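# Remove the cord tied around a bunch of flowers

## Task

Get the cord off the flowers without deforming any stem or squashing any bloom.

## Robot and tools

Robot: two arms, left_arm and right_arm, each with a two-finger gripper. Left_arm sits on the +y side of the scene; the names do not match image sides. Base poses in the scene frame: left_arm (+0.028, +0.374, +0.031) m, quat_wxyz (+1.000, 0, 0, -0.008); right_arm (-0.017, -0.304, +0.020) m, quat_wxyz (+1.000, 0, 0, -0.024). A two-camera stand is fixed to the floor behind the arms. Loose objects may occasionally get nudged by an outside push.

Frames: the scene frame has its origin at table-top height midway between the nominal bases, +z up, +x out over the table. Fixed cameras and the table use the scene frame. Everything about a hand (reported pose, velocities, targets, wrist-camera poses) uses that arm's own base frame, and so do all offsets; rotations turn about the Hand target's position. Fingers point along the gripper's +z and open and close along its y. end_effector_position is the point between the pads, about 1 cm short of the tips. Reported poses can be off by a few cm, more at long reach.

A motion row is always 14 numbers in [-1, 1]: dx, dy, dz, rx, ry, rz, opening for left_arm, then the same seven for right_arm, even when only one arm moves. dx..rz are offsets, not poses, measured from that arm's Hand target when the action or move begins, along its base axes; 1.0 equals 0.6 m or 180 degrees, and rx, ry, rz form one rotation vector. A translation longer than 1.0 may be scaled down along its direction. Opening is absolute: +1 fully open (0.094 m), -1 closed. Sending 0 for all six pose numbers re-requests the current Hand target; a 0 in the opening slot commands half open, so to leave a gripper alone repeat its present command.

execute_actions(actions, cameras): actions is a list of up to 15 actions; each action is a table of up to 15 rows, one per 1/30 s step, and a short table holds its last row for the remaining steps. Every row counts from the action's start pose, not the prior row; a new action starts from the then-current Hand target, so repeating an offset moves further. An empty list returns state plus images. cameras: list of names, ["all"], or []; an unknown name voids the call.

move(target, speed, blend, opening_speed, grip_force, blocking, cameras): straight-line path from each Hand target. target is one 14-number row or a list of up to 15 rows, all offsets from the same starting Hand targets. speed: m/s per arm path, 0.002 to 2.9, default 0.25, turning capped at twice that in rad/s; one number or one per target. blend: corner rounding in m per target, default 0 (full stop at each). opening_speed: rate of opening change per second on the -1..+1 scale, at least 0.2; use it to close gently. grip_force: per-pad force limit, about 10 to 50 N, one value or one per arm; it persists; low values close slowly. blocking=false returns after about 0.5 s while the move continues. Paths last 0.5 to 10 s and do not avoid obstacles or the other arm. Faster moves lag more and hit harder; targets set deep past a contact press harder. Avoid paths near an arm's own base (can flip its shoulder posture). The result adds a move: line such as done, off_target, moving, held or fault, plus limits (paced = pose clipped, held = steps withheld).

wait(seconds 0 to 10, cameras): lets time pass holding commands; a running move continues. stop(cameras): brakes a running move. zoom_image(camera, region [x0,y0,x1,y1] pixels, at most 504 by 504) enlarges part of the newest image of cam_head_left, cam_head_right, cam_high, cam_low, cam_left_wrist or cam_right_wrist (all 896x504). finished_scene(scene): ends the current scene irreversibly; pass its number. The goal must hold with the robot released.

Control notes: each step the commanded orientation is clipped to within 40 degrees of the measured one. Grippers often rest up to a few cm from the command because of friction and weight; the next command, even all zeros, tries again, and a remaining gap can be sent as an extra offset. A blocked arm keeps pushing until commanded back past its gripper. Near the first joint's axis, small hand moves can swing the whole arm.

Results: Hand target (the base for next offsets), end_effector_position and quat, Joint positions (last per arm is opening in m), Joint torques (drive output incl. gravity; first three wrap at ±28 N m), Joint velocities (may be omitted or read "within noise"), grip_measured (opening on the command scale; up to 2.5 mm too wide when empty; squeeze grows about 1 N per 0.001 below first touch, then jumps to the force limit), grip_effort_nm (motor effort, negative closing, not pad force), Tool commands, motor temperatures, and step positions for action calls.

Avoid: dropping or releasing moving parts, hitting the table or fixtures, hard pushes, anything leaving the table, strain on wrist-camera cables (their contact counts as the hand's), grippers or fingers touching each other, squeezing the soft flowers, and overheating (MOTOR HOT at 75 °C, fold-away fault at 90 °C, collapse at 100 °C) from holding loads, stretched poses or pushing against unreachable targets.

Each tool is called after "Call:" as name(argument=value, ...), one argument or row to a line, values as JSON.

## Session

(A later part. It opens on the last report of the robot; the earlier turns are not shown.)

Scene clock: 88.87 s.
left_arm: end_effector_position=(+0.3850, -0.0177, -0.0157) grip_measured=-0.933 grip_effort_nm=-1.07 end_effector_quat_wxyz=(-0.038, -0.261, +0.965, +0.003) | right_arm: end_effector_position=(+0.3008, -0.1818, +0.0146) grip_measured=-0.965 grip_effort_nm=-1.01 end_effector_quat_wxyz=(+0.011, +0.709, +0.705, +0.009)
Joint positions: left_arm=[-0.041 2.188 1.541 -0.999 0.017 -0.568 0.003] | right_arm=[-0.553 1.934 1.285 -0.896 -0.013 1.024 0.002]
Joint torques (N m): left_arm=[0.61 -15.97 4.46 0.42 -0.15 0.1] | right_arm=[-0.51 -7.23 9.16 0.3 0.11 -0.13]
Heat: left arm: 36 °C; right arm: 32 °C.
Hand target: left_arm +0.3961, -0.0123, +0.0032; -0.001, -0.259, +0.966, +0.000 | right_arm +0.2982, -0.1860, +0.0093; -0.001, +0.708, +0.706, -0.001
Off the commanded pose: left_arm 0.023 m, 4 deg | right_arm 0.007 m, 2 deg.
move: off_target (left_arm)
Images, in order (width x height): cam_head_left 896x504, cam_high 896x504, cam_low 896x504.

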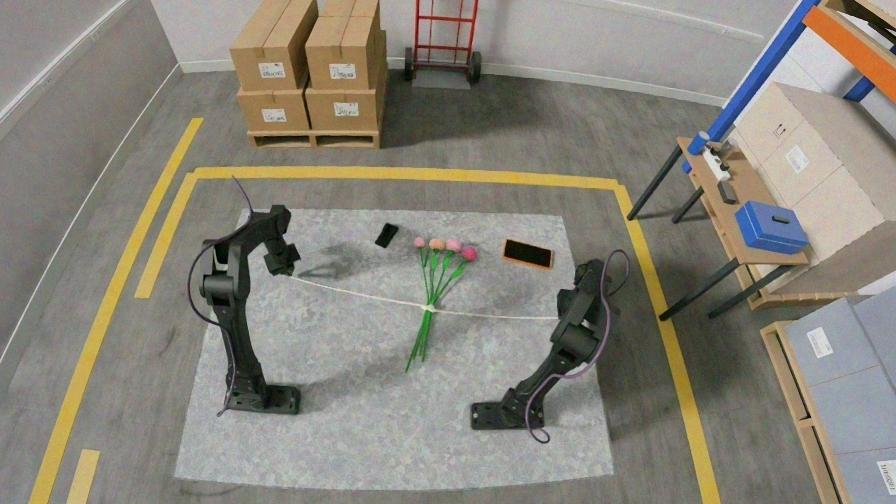

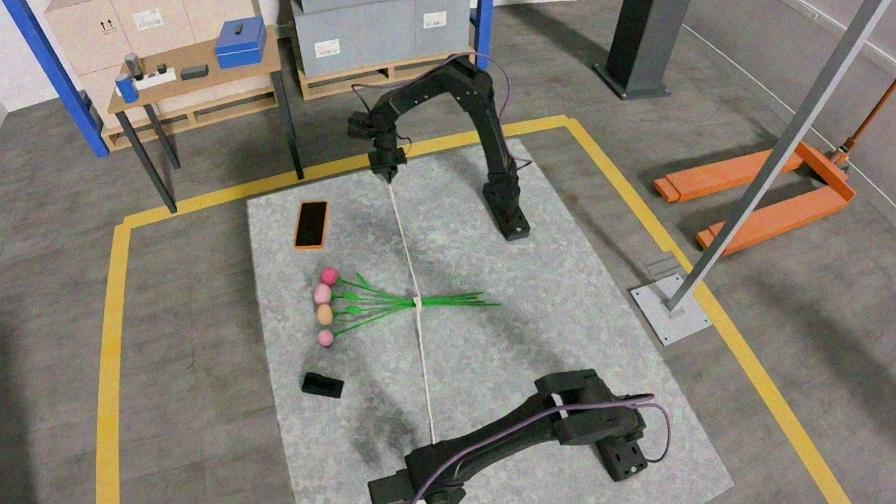

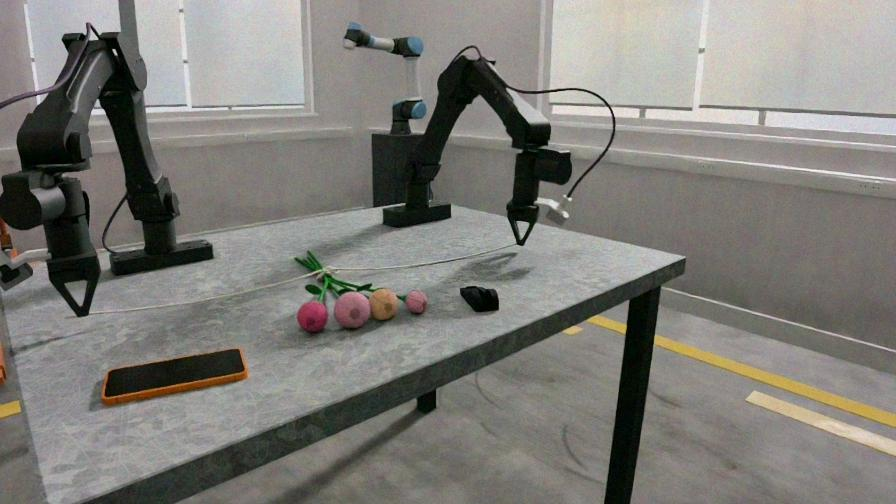

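Call:
move(
  target=[0.0,0.04,-0.0,0,0,0,-1,0.0,-0.04,0.0,0,0,0,-1],
  speed=0.02,
  cameras=["cam_head_left","cam_high","cam_low","cam_left_wrist","cam_right_wrist"],
)

Call:
zoom_image(
  camera="cam_head_left",
  region=[395, 270, 465, 340],
)

Call:
zoom_image(
  camera="cam_low",
  region=[230, 210, 430, 320],
)

Scene clock: 93.00 s.
left_arm: end_effector_position=(+0.3854, +0.0057, -0.0157) grip_measured=-0.933 grip_effort_nm=-1.07 end_effector_quat_wxyz=(-0.038, -0.261, +0.965, +0.001) | right_arm: end_effector_position=(+0.3014, -0.2065, +0.0156) grip_measured=-0.965 grip_effort_nm=-1.01 end_effector_quat_wxyz=(+0.013, +0.709, +0.705, +0.008)
Joint positions: left_arm=[0.02 2.188 1.541 -0.999 0.016 -0.508 0.003] | right_arm=[-0.609 1.979 1.352 -0.916 -0.012 0.968 0.002]
Joint torques (N m): left_arm=[0.61 -15.98 4.42 0.43 -0.14 0.09] | right_arm=[-0.59 -7.46 9.4 0.31 0.12 -0.06]
Motor temperatures (°C): left_arm=[27 37 32 29 27 25 28] | right_arm=[30 28 32 30 27 26 28]
Heat: left arm: 37 °C; right arm: 32 °C.
Hand target: left_arm +0.3961, +0.0117, +0.0032; -0.001, -0.259, +0.966, +0.000 | right_arm +0.2982, -0.2100, +0.0093; -0.001, +0.708, +0.706, -0.001
Off the commanded pose: left_arm 0.023 m, 4 deg | right_arm 0.008 m, 2 deg.
move: off_target (left_arm)
Images, in order (width x height): cam_head_left 896x504, cam_high 896x504, cam_low 896x504, cam_left_wrist 896x504, cam_right_wrist 896x504.

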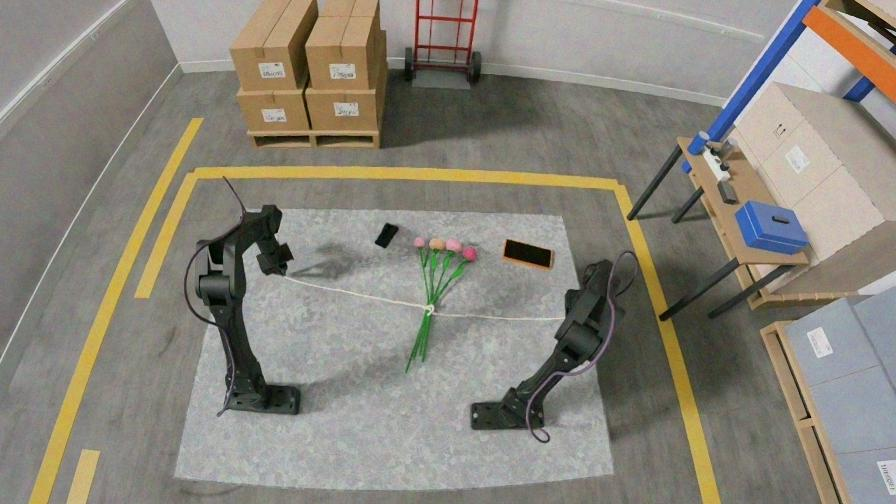

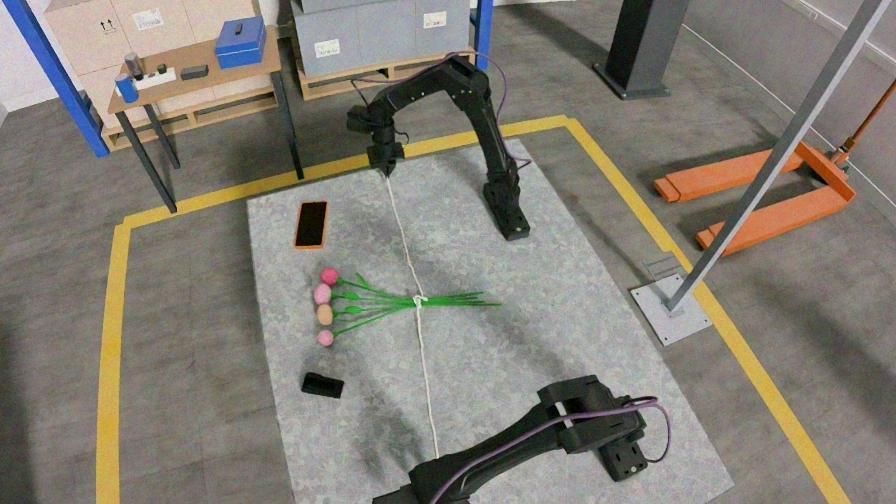

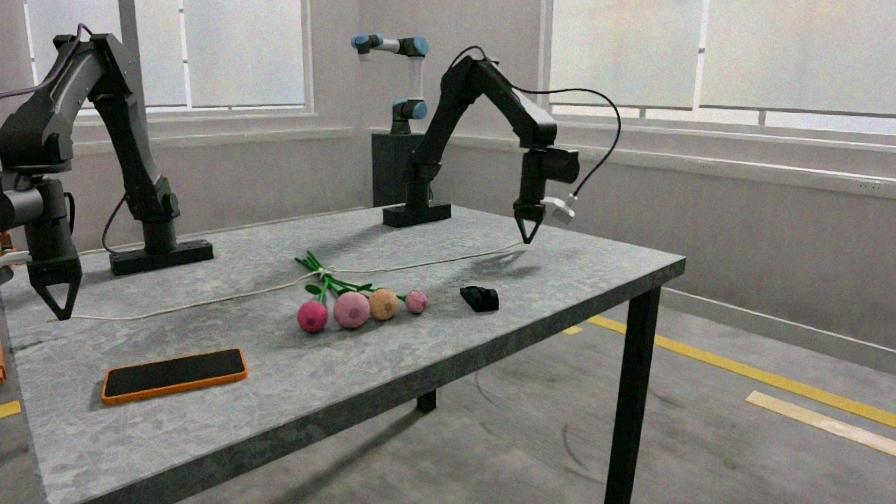

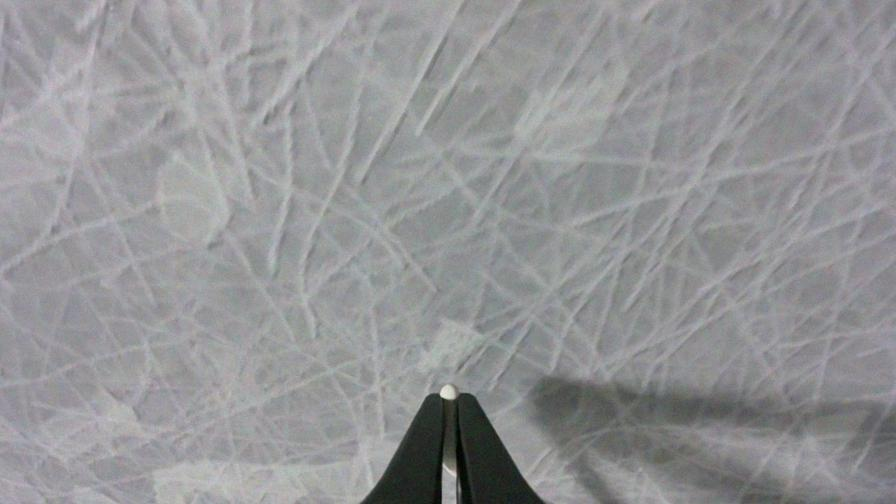

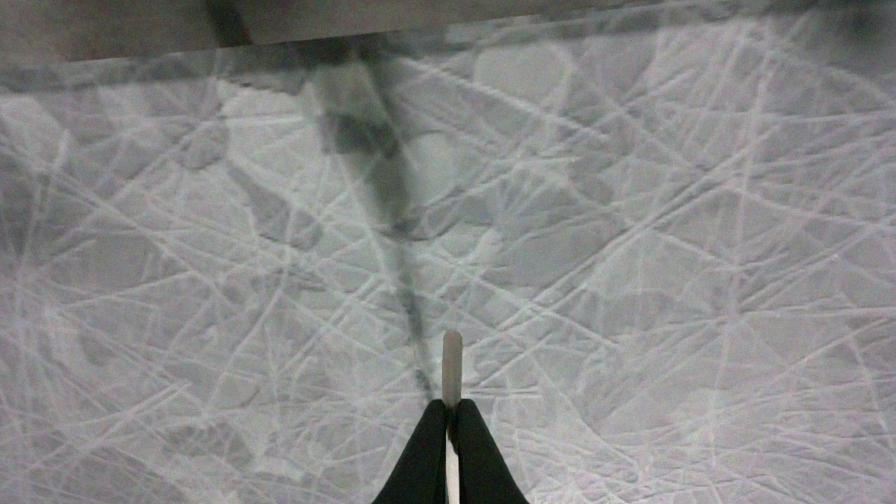

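Scaled by 7.200 from the camera's 896x504 image, which has a finer 1280x720 frame.

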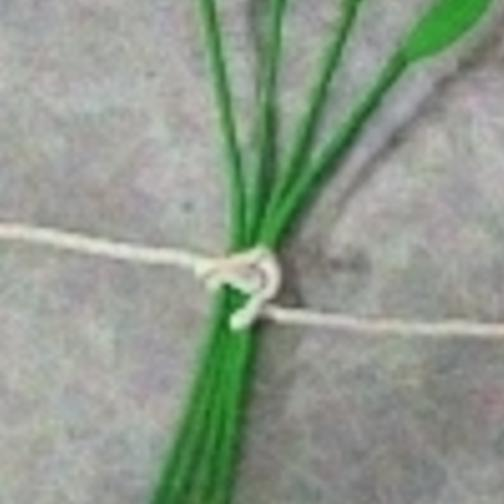

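Scaled by 2.520 from the camera's 896x504 image, which has a finer 1280x720 frame.

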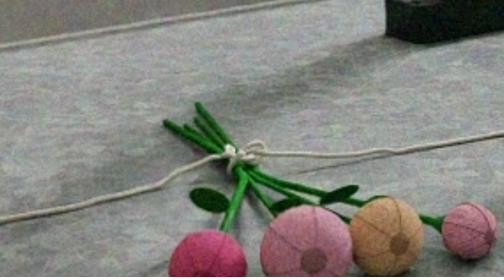

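Call:
move(
  target=[0.0,0.06,-0.0,0,0,0,-1,0.0,-0.01,0.0,0,0,0,-1],
  speed=0.02,
  cameras=["cam_head_left","cam_high","cam_low"],
)

Call:
zoom_image(
  camera="cam_head_left",
  region=[395, 270, 465, 340],
)

Call:
zoom_image(
  camera="cam_high",
  region=[370, 260, 470, 340],
)

Call:
zoom_image(
  camera="cam_low",
  region=[230, 210, 430, 320],
)

Scene clock: 98.53 s.
left_arm: end_effector_position=(+0.3832, +0.0408, -0.0157) grip_measured=-0.933 grip_effort_nm=-1.07 end_effector_quat_wxyz=(-0.038, -0.261, +0.965, -0.001) | right_arm: end_effector_position=(+0.3017, -0.2122, +0.0159) grip_measured=-0.965 grip_effort_nm=-1.01 end_effector_quat_wxyz=(+0.013, +0.709, +0.705, +0.008)
Joint positions: left_arm=[0.11 2.188 1.541 -0.999 0.014 -0.417 0.003] | right_arm=[-0.622 1.99 1.37 -0.922 -0.012 0.954 0.002]
Joint torques (N m): left_arm=[0.59 -15.16 5.64 0.36 -0.13 0.11] | right_arm=[-0.64 -7.66 9.46 0.33 0.11 -0.1]
Heat: left arm: 37 °C; right arm: 33 °C.
Hand target: left_arm +0.3961, +0.0478, +0.0032; -0.001, -0.259, +0.966, +0.000 | right_arm +0.2982, -0.2160, +0.0095; -0.001, +0.708, +0.706, -0.001
Off the commanded pose: left_arm 0.024 m, 4 deg | right_arm 0.008 m, 2 deg.
move: off_target (left_arm)
Images, in order (width x height): cam_head_left 896x504, cam_high 896x504, cam_low 896x504.

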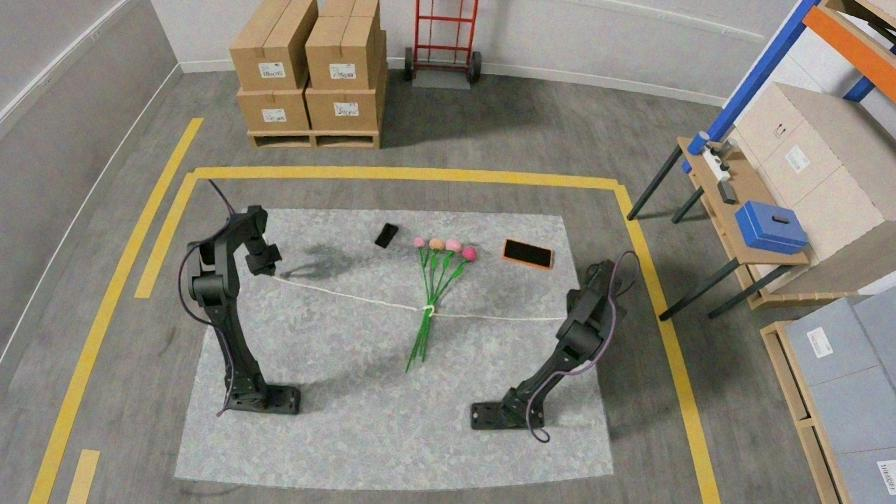

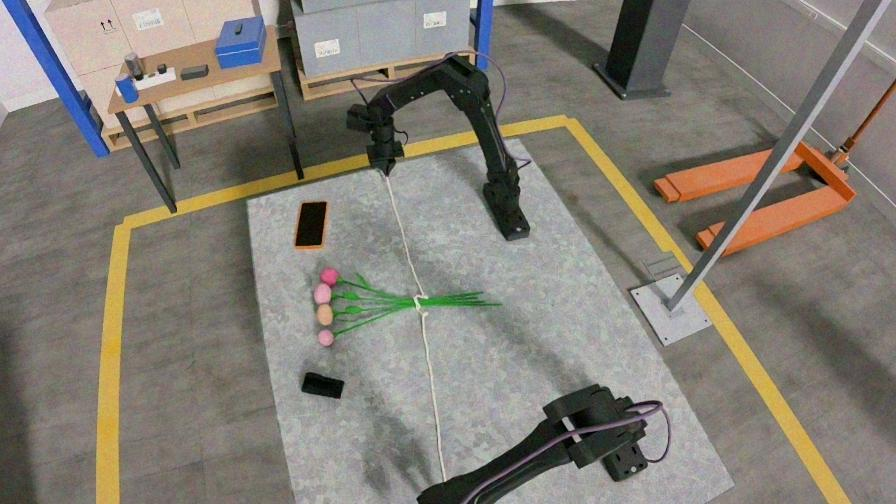

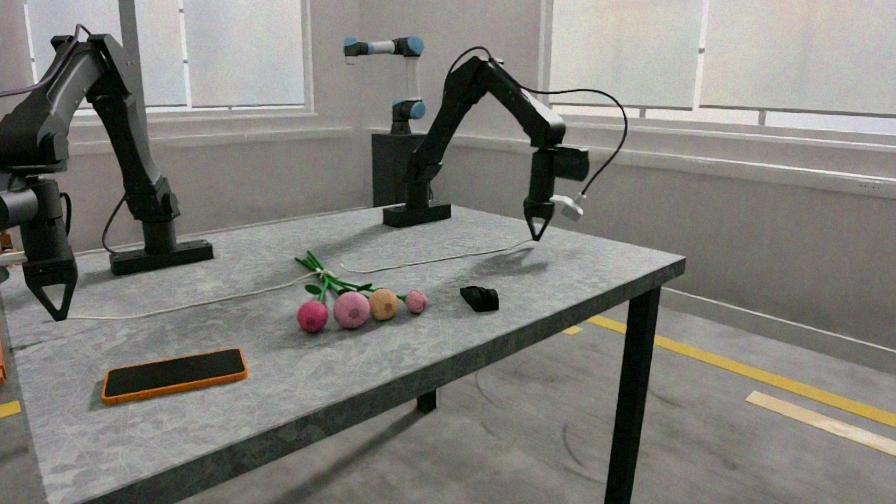

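Scaled by 7.200 from the camera's 896x504 image, which has a finer 1280x720 frame.

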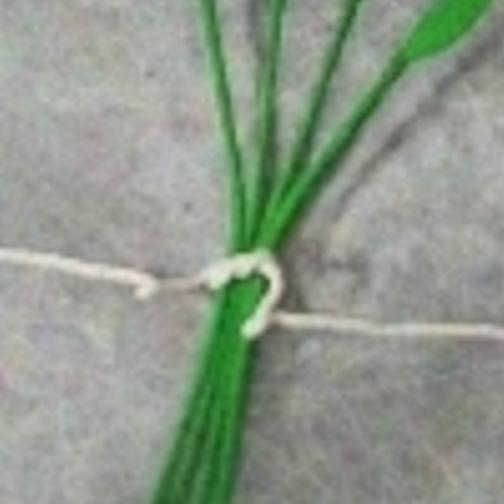

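Scaled by 5.040 from the camera's 896x504 image, which has a finer 1280x720 frame.

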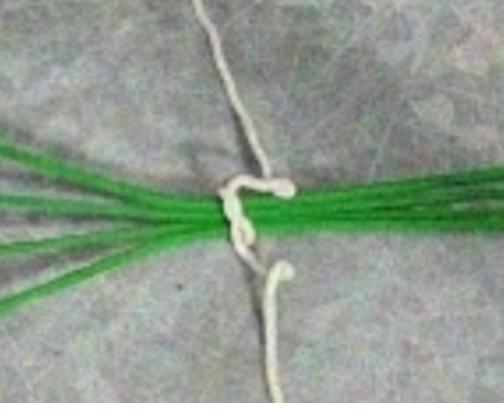

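Scaled by 2.520 from the camera's 896x504 image, which has a finer 1280x720 frame.

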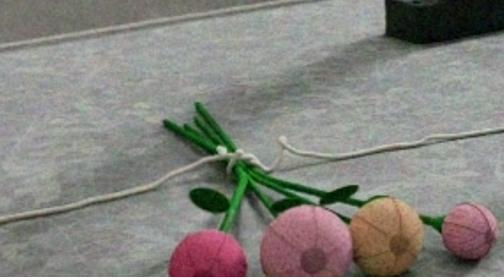

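Call:
move(
  target=[0.0,0.08,-0.0,0,0,0,-1,0.0,0.0,0.0,0,0,0,-1],
  speed=0.02,
  cameras=["cam_head_left","cam_high","cam_low"],
)

Call:
zoom_image(
  camera="cam_head_left",
  region=[395, 270, 465, 340],
)

Call:
zoom_image(
  camera="cam_high",
  region=[370, 260, 470, 340],
)

Call:
zoom_image(
  camera="cam_low",
  region=[230, 210, 430, 320],
)

Scene clock: 107.67 s.
left_arm: end_effector_position=(+0.3866, +0.0880, -0.0087) grip_measured=-0.933 grip_effort_nm=-1.07 end_effector_quat_wxyz=(-0.022, -0.261, +0.965, -0.006) | right_arm: end_effector_position=(+0.3016, -0.2122, +0.0159) grip_measured=-0.965 grip_effort_nm=-1.01 end_effector_quat_wxyz=(+0.013, +0.709, +0.705, +0.008)
Joint positions: left_arm=[0.227 2.188 1.573 -0.999 0.014 -0.3 0.003] | right_arm=[-0.622 1.99 1.37 -0.922 -0.012 0.954 0.002]
Joint torques (N m): left_arm=[0.62 -12.49 7.42 0.23 -0.12 0.1] | right_arm=[-0.62 -7.6 9.51 0.35 0.12 -0.13]
Heat: left arm: 37 °C; right arm: 33 °C.
Hand target: left_arm +0.3961, +0.0957, +0.0032; -0.001, -0.259, +0.966, +0.000 | right_arm +0.2982, -0.2161, +0.0095; -0.001, +0.708, +0.706, -0.001
Off the commanded pose: left_arm 0.017 m, 2 deg | right_arm 0.008 m, 2 deg.
move: off_target (left_arm)
Images, in order (width x height): cam_head_left 896x504, cam_high 896x504, cam_low 896x504.

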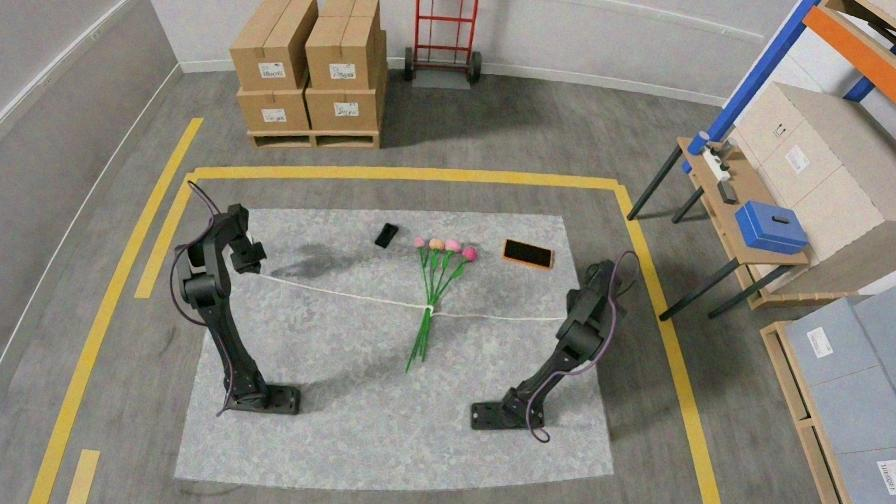

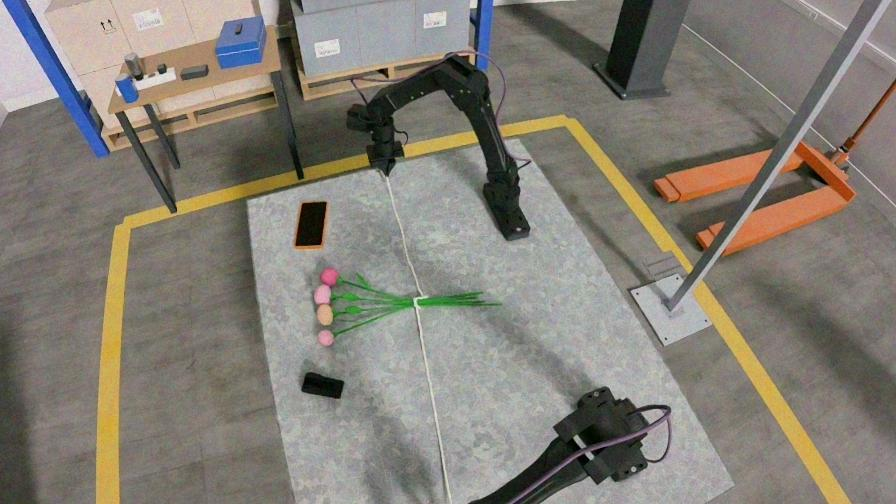

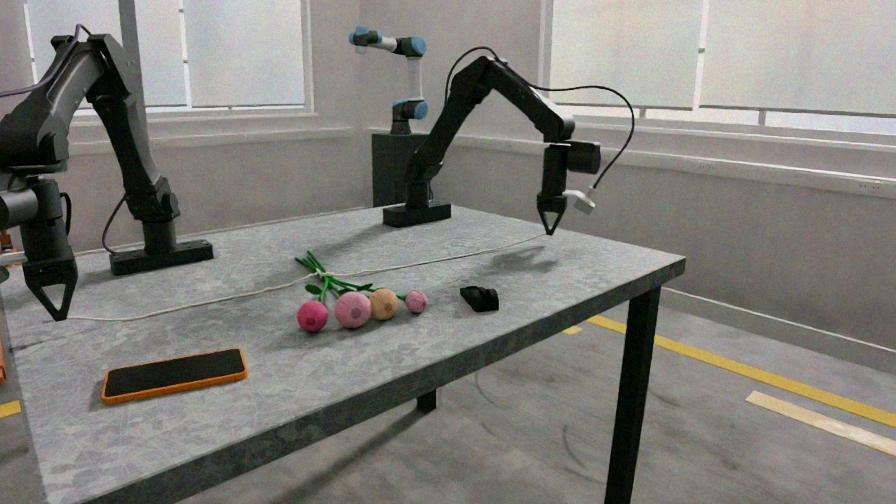

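Scaled by 7.200 from the camera's 896x504 image, which has a finer 1280x720 frame.

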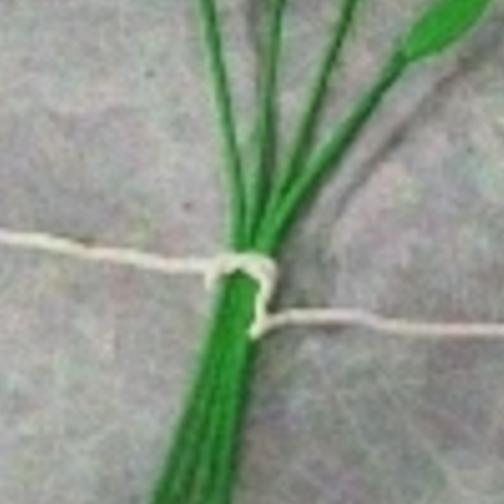

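Scaled by 5.040 from the camera's 896x504 image, which has a finer 1280x720 frame.

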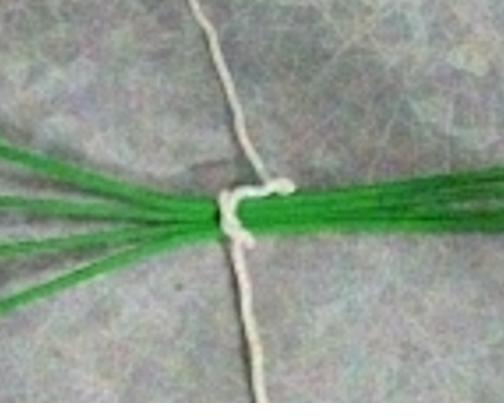

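Scaled by 2.520 from the camera's 896x504 image, which has a finer 1280x720 frame.

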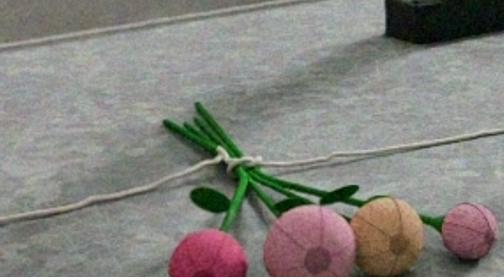

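Call:
move(
  target=[
    [0.0,-0.04,-0.055,0,0,0,-1,0.0,0.06,-0.05,0,0,0,-1],
    [0.0,-0.04,-0.055,0,0,0,-0.5,0.0,0.06,-0.05,0,0,0,-0.5],
    [0.0,-0.04,0.1,0,0,0,-0.5,0.0,0.06,0.1,0,0,0,-0.5],
  ],
  speed=0.1,
  cameras=["cam_head_left","cam_low","cam_left_wrist","cam_right_wrist"],
)

Scene clock: 118.03 s.
left_arm: end_effector_position=(+0.3882, +0.0687, +0.0396) grip_measured=-0.503 grip_effort_nm=0.10 end_effector_quat_wxyz=(-0.031, -0.257, +0.966, -0.004) | right_arm: end_effector_position=(+0.2949, -0.1804, +0.0544) grip_measured=-0.502 grip_effort_nm=0.10 end_effector_quat_wxyz=(-0.015, +0.705, +0.709, -0.004)
Joint positions: left_arm=[0.179 2.143 1.699 -1.189 0.013 -0.34 0.023] | right_arm=[-0.552 1.916 1.427 -1.113 0 1.014 0.023]
Joint torques (N m): left_arm=[-0.12 -15.02 7.36 0.09 -0.12 -0.1] | right_arm=[0.5 -12.19 9.14 0.16 0.03 0.14]
Heat: left arm: 36 °C; right arm: 33 °C.
Hand target: left_arm +0.3961, +0.0718, +0.0631; -0.001, -0.259, +0.966, +0.000 | right_arm +0.2983, -0.1801, +0.0694; -0.001, +0.708, +0.706, -0.001
Off the commanded pose: left_arm 0.025 m, 4 deg | right_arm 0.015 m, 2 deg.
move: off_target (left_arm, right_arm); target 2's new opening was sent with right_arm's hand 0.012 m and 1 deg from that target
Images, in order (width x height): cam_head_left 896x504, cam_low 896x504, cam_left_wrist 896x504, cam_right_wrist 896x504.

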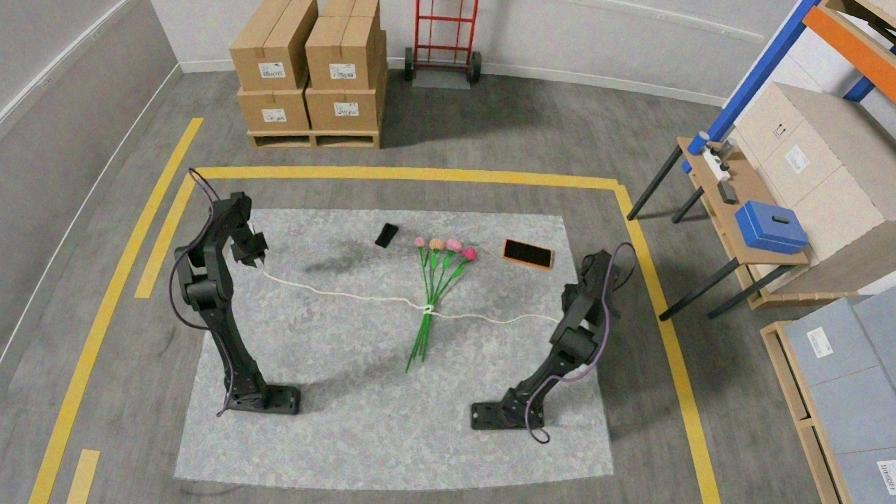

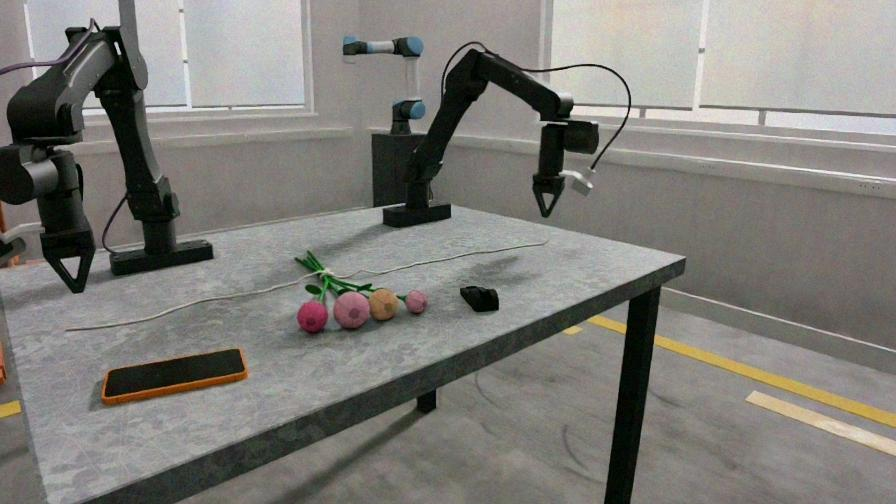

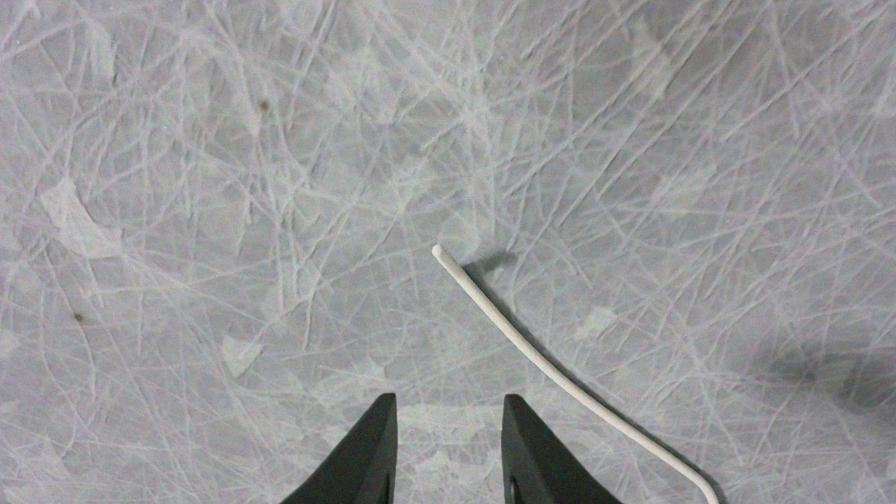

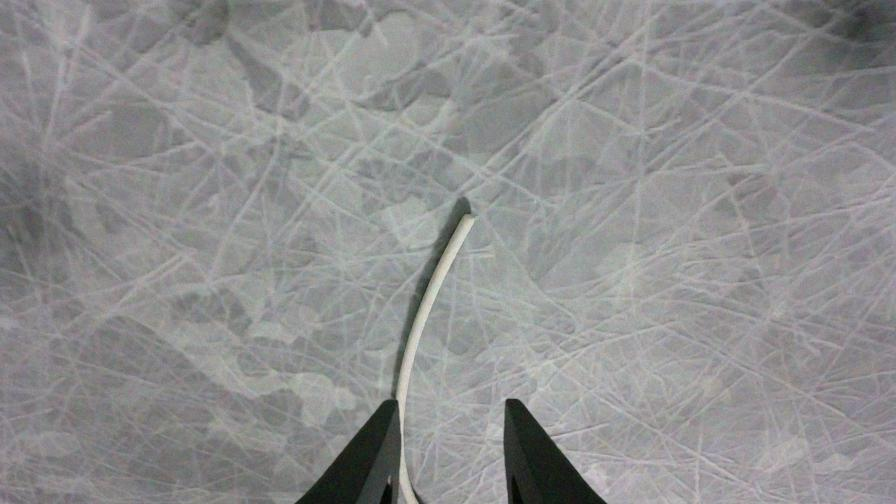

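Call:
move(
  target=[-0.148,-0.682,0.01,0,0,0.194,-0.3,0.0,0.0,0.1,0,0,0,-0.5],
  speed=0.3,
  cameras=["cam_head_left","cam_low","cam_high","cam_left_wrist"],
)

Scene clock: 128.23 s.
left_arm: end_effector_position=(+0.3023, -0.3424, +0.0718) grip_measured=-0.303 grip_effort_nm=0.10 end_effector_quat_wxyz=(-0.010, -0.530, +0.848, -0.012) | right_arm: end_effector_position=(+0.2967, -0.1815, +0.1111) grip_measured=-0.502 grip_effort_nm=0.11 end_effector_quat_wxyz=(-0.020, +0.705, +0.709, -0.005)
Joint positions: left_arm=[-0.84 2.321 2.122 -1.353 0.024 -1.958 0.033] | right_arm=[-0.552 1.903 1.637 -1.345 0 1.014 0.023]
Joint torques (N m): left_arm=[0.61 -10.8 7.76 0.13 -0.18 -0.11] | right_arm=[0.42 -12.79 9.78 0.17 0 0.11]
Heat: left arm: 37 °C; right arm: 34 °C.
Hand target: left_arm +0.3071, -0.3374, +0.0691; -0.001, -0.537, +0.844, +0.000 | right_arm +0.2982, -0.1800, +0.1293; -0.001, +0.708, +0.706, -0.001
Off the commanded pose: left_arm 0.008 m, 2 deg | right_arm 0.018 m, 2 deg.
move: off_target (right_arm)
Images, in order (width x height): cam_head_left 896x504, cam_high 896x504, cam_low 896x504, cam_left_wrist 896x504.

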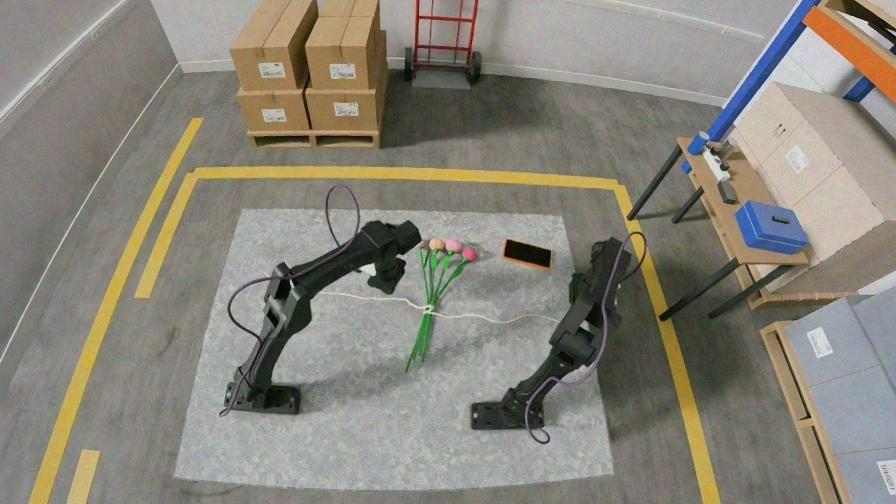

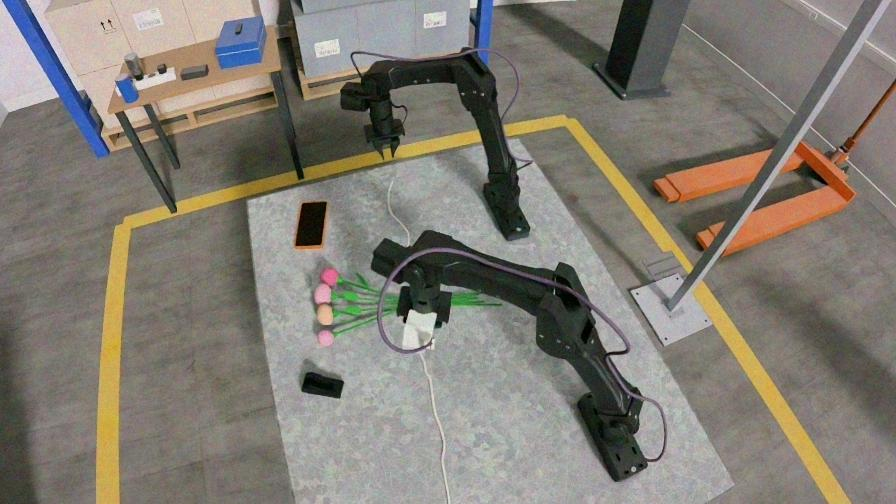

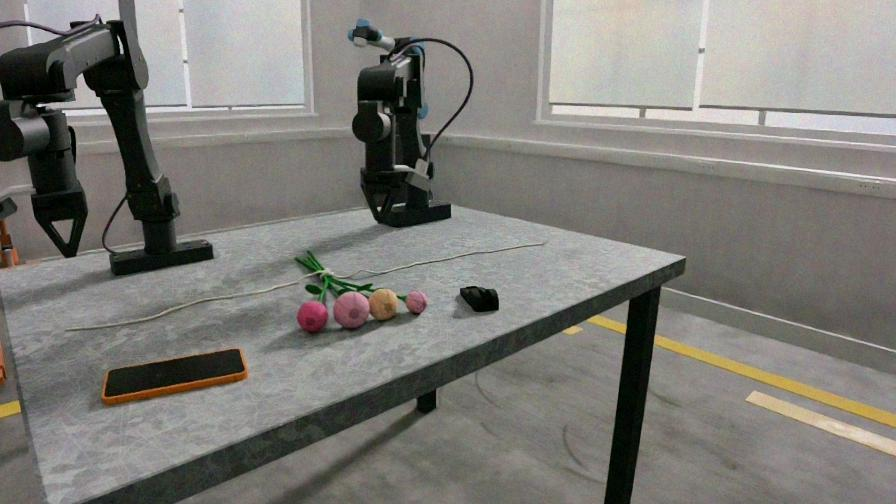

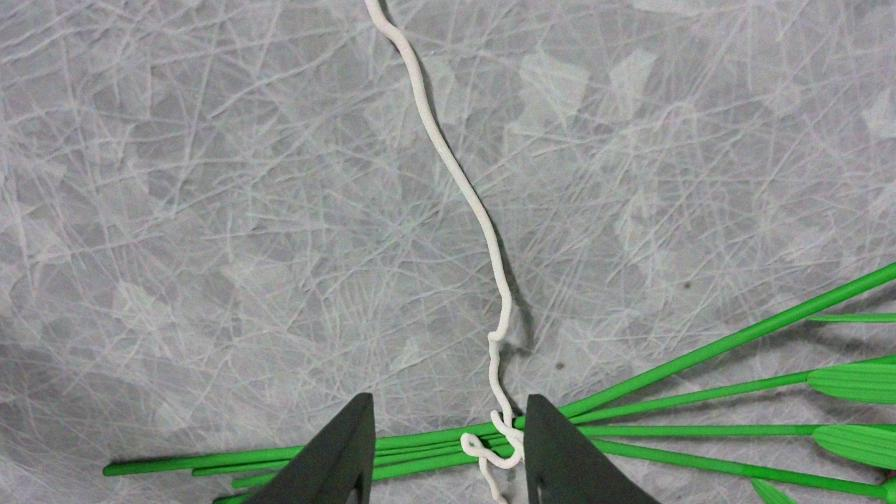

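Call:
move(
  target=[0.032,0.003,-0.128,0,0,0,-0.3,0.0,0.0,0.0,0,0,0,-0.5],
  speed=0.12,
  cameras=["cam_low","cam_left_wrist"],
)

Scene clock: 133.30 s.
left_arm: end_effector_position=(+0.3218, -0.3405, +0.0003) grip_measured=-0.303 grip_effort_nm=0.10 end_effector_quat_wxyz=(-0.011, -0.538, +0.843, -0.007) | right_arm: end_effector_position=(+0.2967, -0.1815, +0.1111) grip_measured=-0.502 grip_effort_nm=0.11 end_effector_quat_wxyz=(-0.020, +0.705, +0.709, -0.005)
Joint positions: left_arm=[-0.807 2.418 2.008 -1.152 0.024 -1.942 0.033] | right_arm=[-0.552 1.903 1.637 -1.345 0 1.014 0.023]
Joint torques (N m): left_arm=[0.59 -11.88 5.15 0.45 -0.19 0.09] | right_arm=[0.54 -12.81 9.61 0.18 0 0.14]
Heat: left arm: 37 °C; right arm: 33 °C.
Hand target: left_arm +0.3265, -0.3356, -0.0077; -0.001, -0.537, +0.844, +0.000 | right_arm +0.2982, -0.1801, +0.1293; -0.001, +0.708, +0.706, -0.001
Off the commanded pose: left_arm 0.010 m, 1 deg | right_arm 0.018 m, 2 deg.
move: off_target (right_arm)
Images, in order (width x height): cam_low 896x504, cam_left_wrist 896x504.

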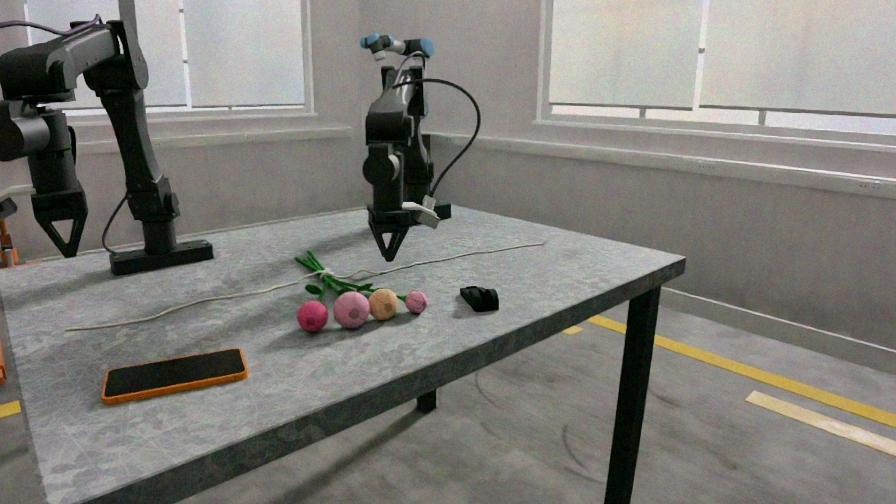

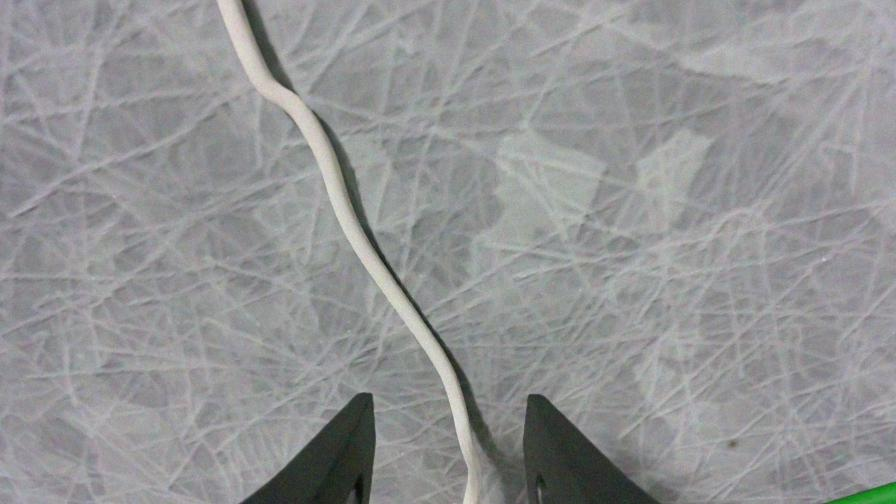

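Call:
move(
  target=[
    [-0.002,0.0,-0.044,0,0,0,-0.3,0.0,0.0,0.0,0,0,0,-0.5],
    [-0.002,0.0,-0.044,0,0,0,-1,0.0,0.0,0.0,0,0,0,-0.5],
  ],
  speed=0.06,
  opening_speed=0.6,
  cameras=["cam_low","cam_left_wrist","cam_head_left"],
)

Scene clock: 138.47 s.
left_arm: end_effector_position=(+0.3221, -0.3409, -0.0246) grip_measured=-0.985 grip_effort_nm=-0.86 end_effector_quat_wxyz=(-0.010, -0.537, +0.843, -0.009) | right_arm: end_effector_position=(+0.2967, -0.1815, +0.1111) grip_measured=-0.502 grip_effort_nm=0.10 end_effector_quat_wxyz=(-0.020, +0.705, +0.709, -0.005)
Joint positions: left_arm=[-0.807 2.44 1.947 -1.064 0.024 -1.942 0.001] | right_arm=[-0.552 1.903 1.637 -1.345 0 1.014 0.023]
Joint torques (N m): left_arm=[0.43 -11.75 4.96 0.48 -0.19 0.07] | right_arm=[0.44 -12.78 9.73 0.21 0 0.17]
Heat: left arm: 36 °C; right arm: 33 °C.
Hand target: left_arm +0.3253, -0.3355, -0.0342; -0.001, -0.537, +0.843, +0.000 | right_arm +0.2982, -0.1801, +0.1293; -0.001, +0.708, +0.706, -0.001
Off the commanded pose: left_arm 0.011 m, 1 deg | right_arm 0.018 m, 2 deg.
move: off_target (left_arm, right_arm); target 2's new opening was sent with left_arm's hand 0.011 m and 1 deg from that target
Images, in order (width x height): cam_head_left 896x504, cam_low 896x504, cam_left_wrist 896x504.

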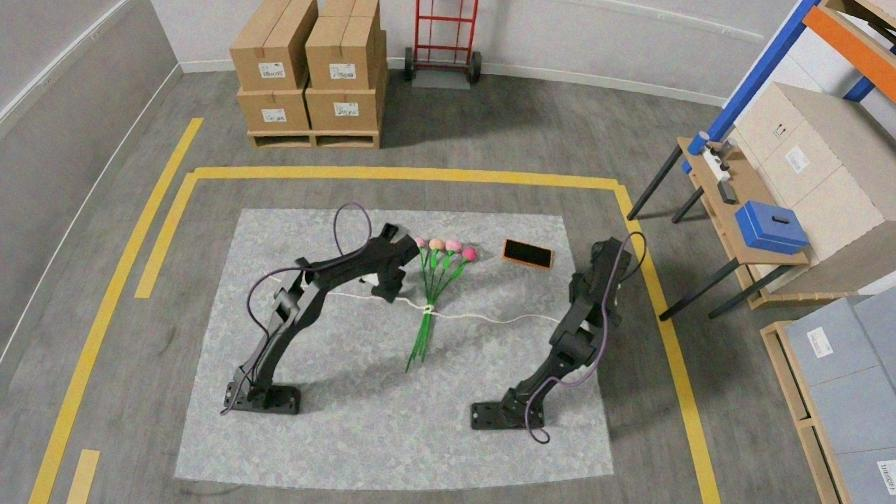

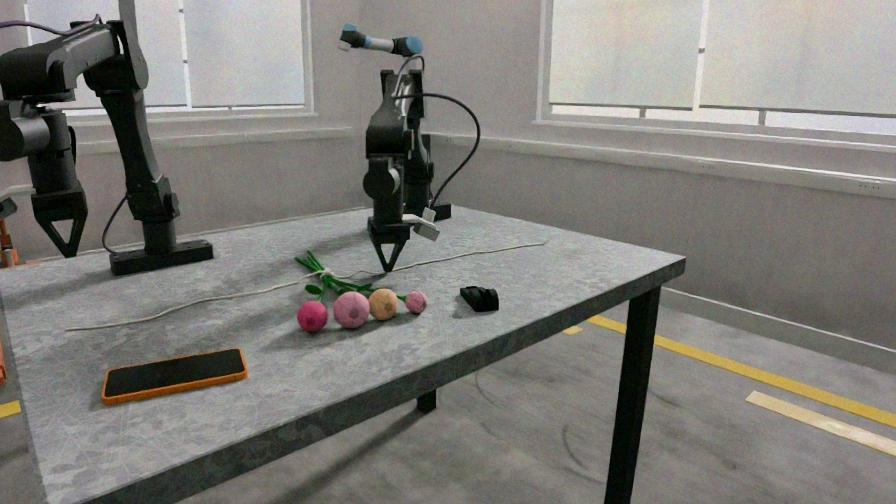

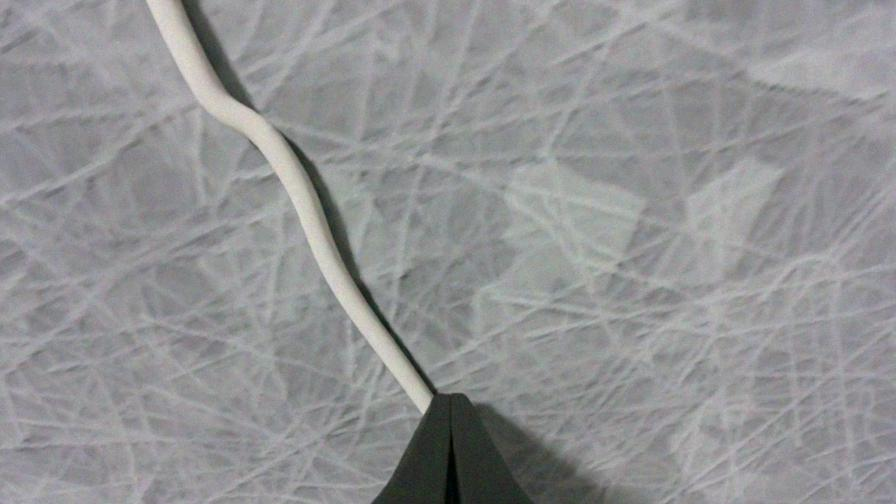

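Call:
move(
  target=[
    [0.0,0.0,0.012,0,0,0,-1,0.0,0.0,0.0,0,0,0,-0.5],
    [0.0,0.0,0.012,0,0,0,-0.5,0.0,0.0,0.0,0,0,0,-0.5],
    [-0.007,0.003,-0.016,0,0,0,-0.5,0.0,0.0,0.0,0,0,0,-0.5],
  ],
  speed=0.06,
  opening_speed=0.6,
  cameras=["cam_left_wrist"],
)

Scene clock: 144.73 s.
left_arm: end_effector_position=(+0.3205, -0.3391, -0.0298) grip_measured=-0.503 grip_effort_nm=0.10 end_effector_quat_wxyz=(-0.010, -0.538, +0.843, -0.007) | right_arm: end_effector_position=(+0.2967, -0.1815, +0.1111) grip_measured=-0.502 grip_effort_nm=0.11 end_effector_quat_wxyz=(-0.020, +0.705, +0.709, -0.005)
Joint positions: left_arm=[-0.807 2.44 1.926 -1.047 0.023 -1.942 0.023] | right_arm=[-0.552 1.903 1.637 -1.345 0 1.014 0.023]
Joint torques (N m): left_arm=[0.12 -12.15 2.66 0.76 -0.18 0.02] | right_arm=[0.59 -12.79 9.78 0.21 0.02 0.14]
Heat: left arm: 37 °C; right arm: 33 °C.
Hand target: left_arm +0.3211, -0.3338, -0.0437; -0.001, -0.537, +0.843, +0.000 | right_arm +0.2982, -0.1801, +0.1293; -0.001, +0.708, +0.706, -0.001
Off the commanded pose: left_arm 0.015 m, 1 deg | right_arm 0.018 m, 2 deg.
move: off_target (left_arm, right_arm)
Images, in order (width x height): cam_left_wrist 896x504.

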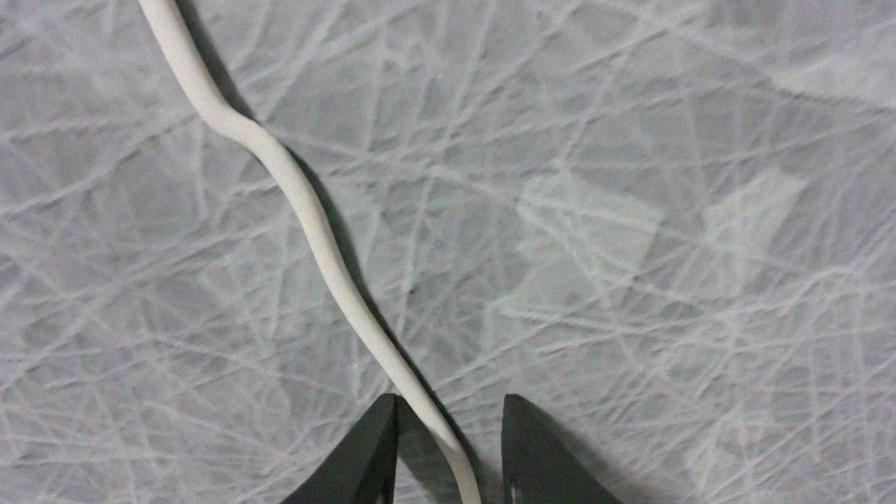

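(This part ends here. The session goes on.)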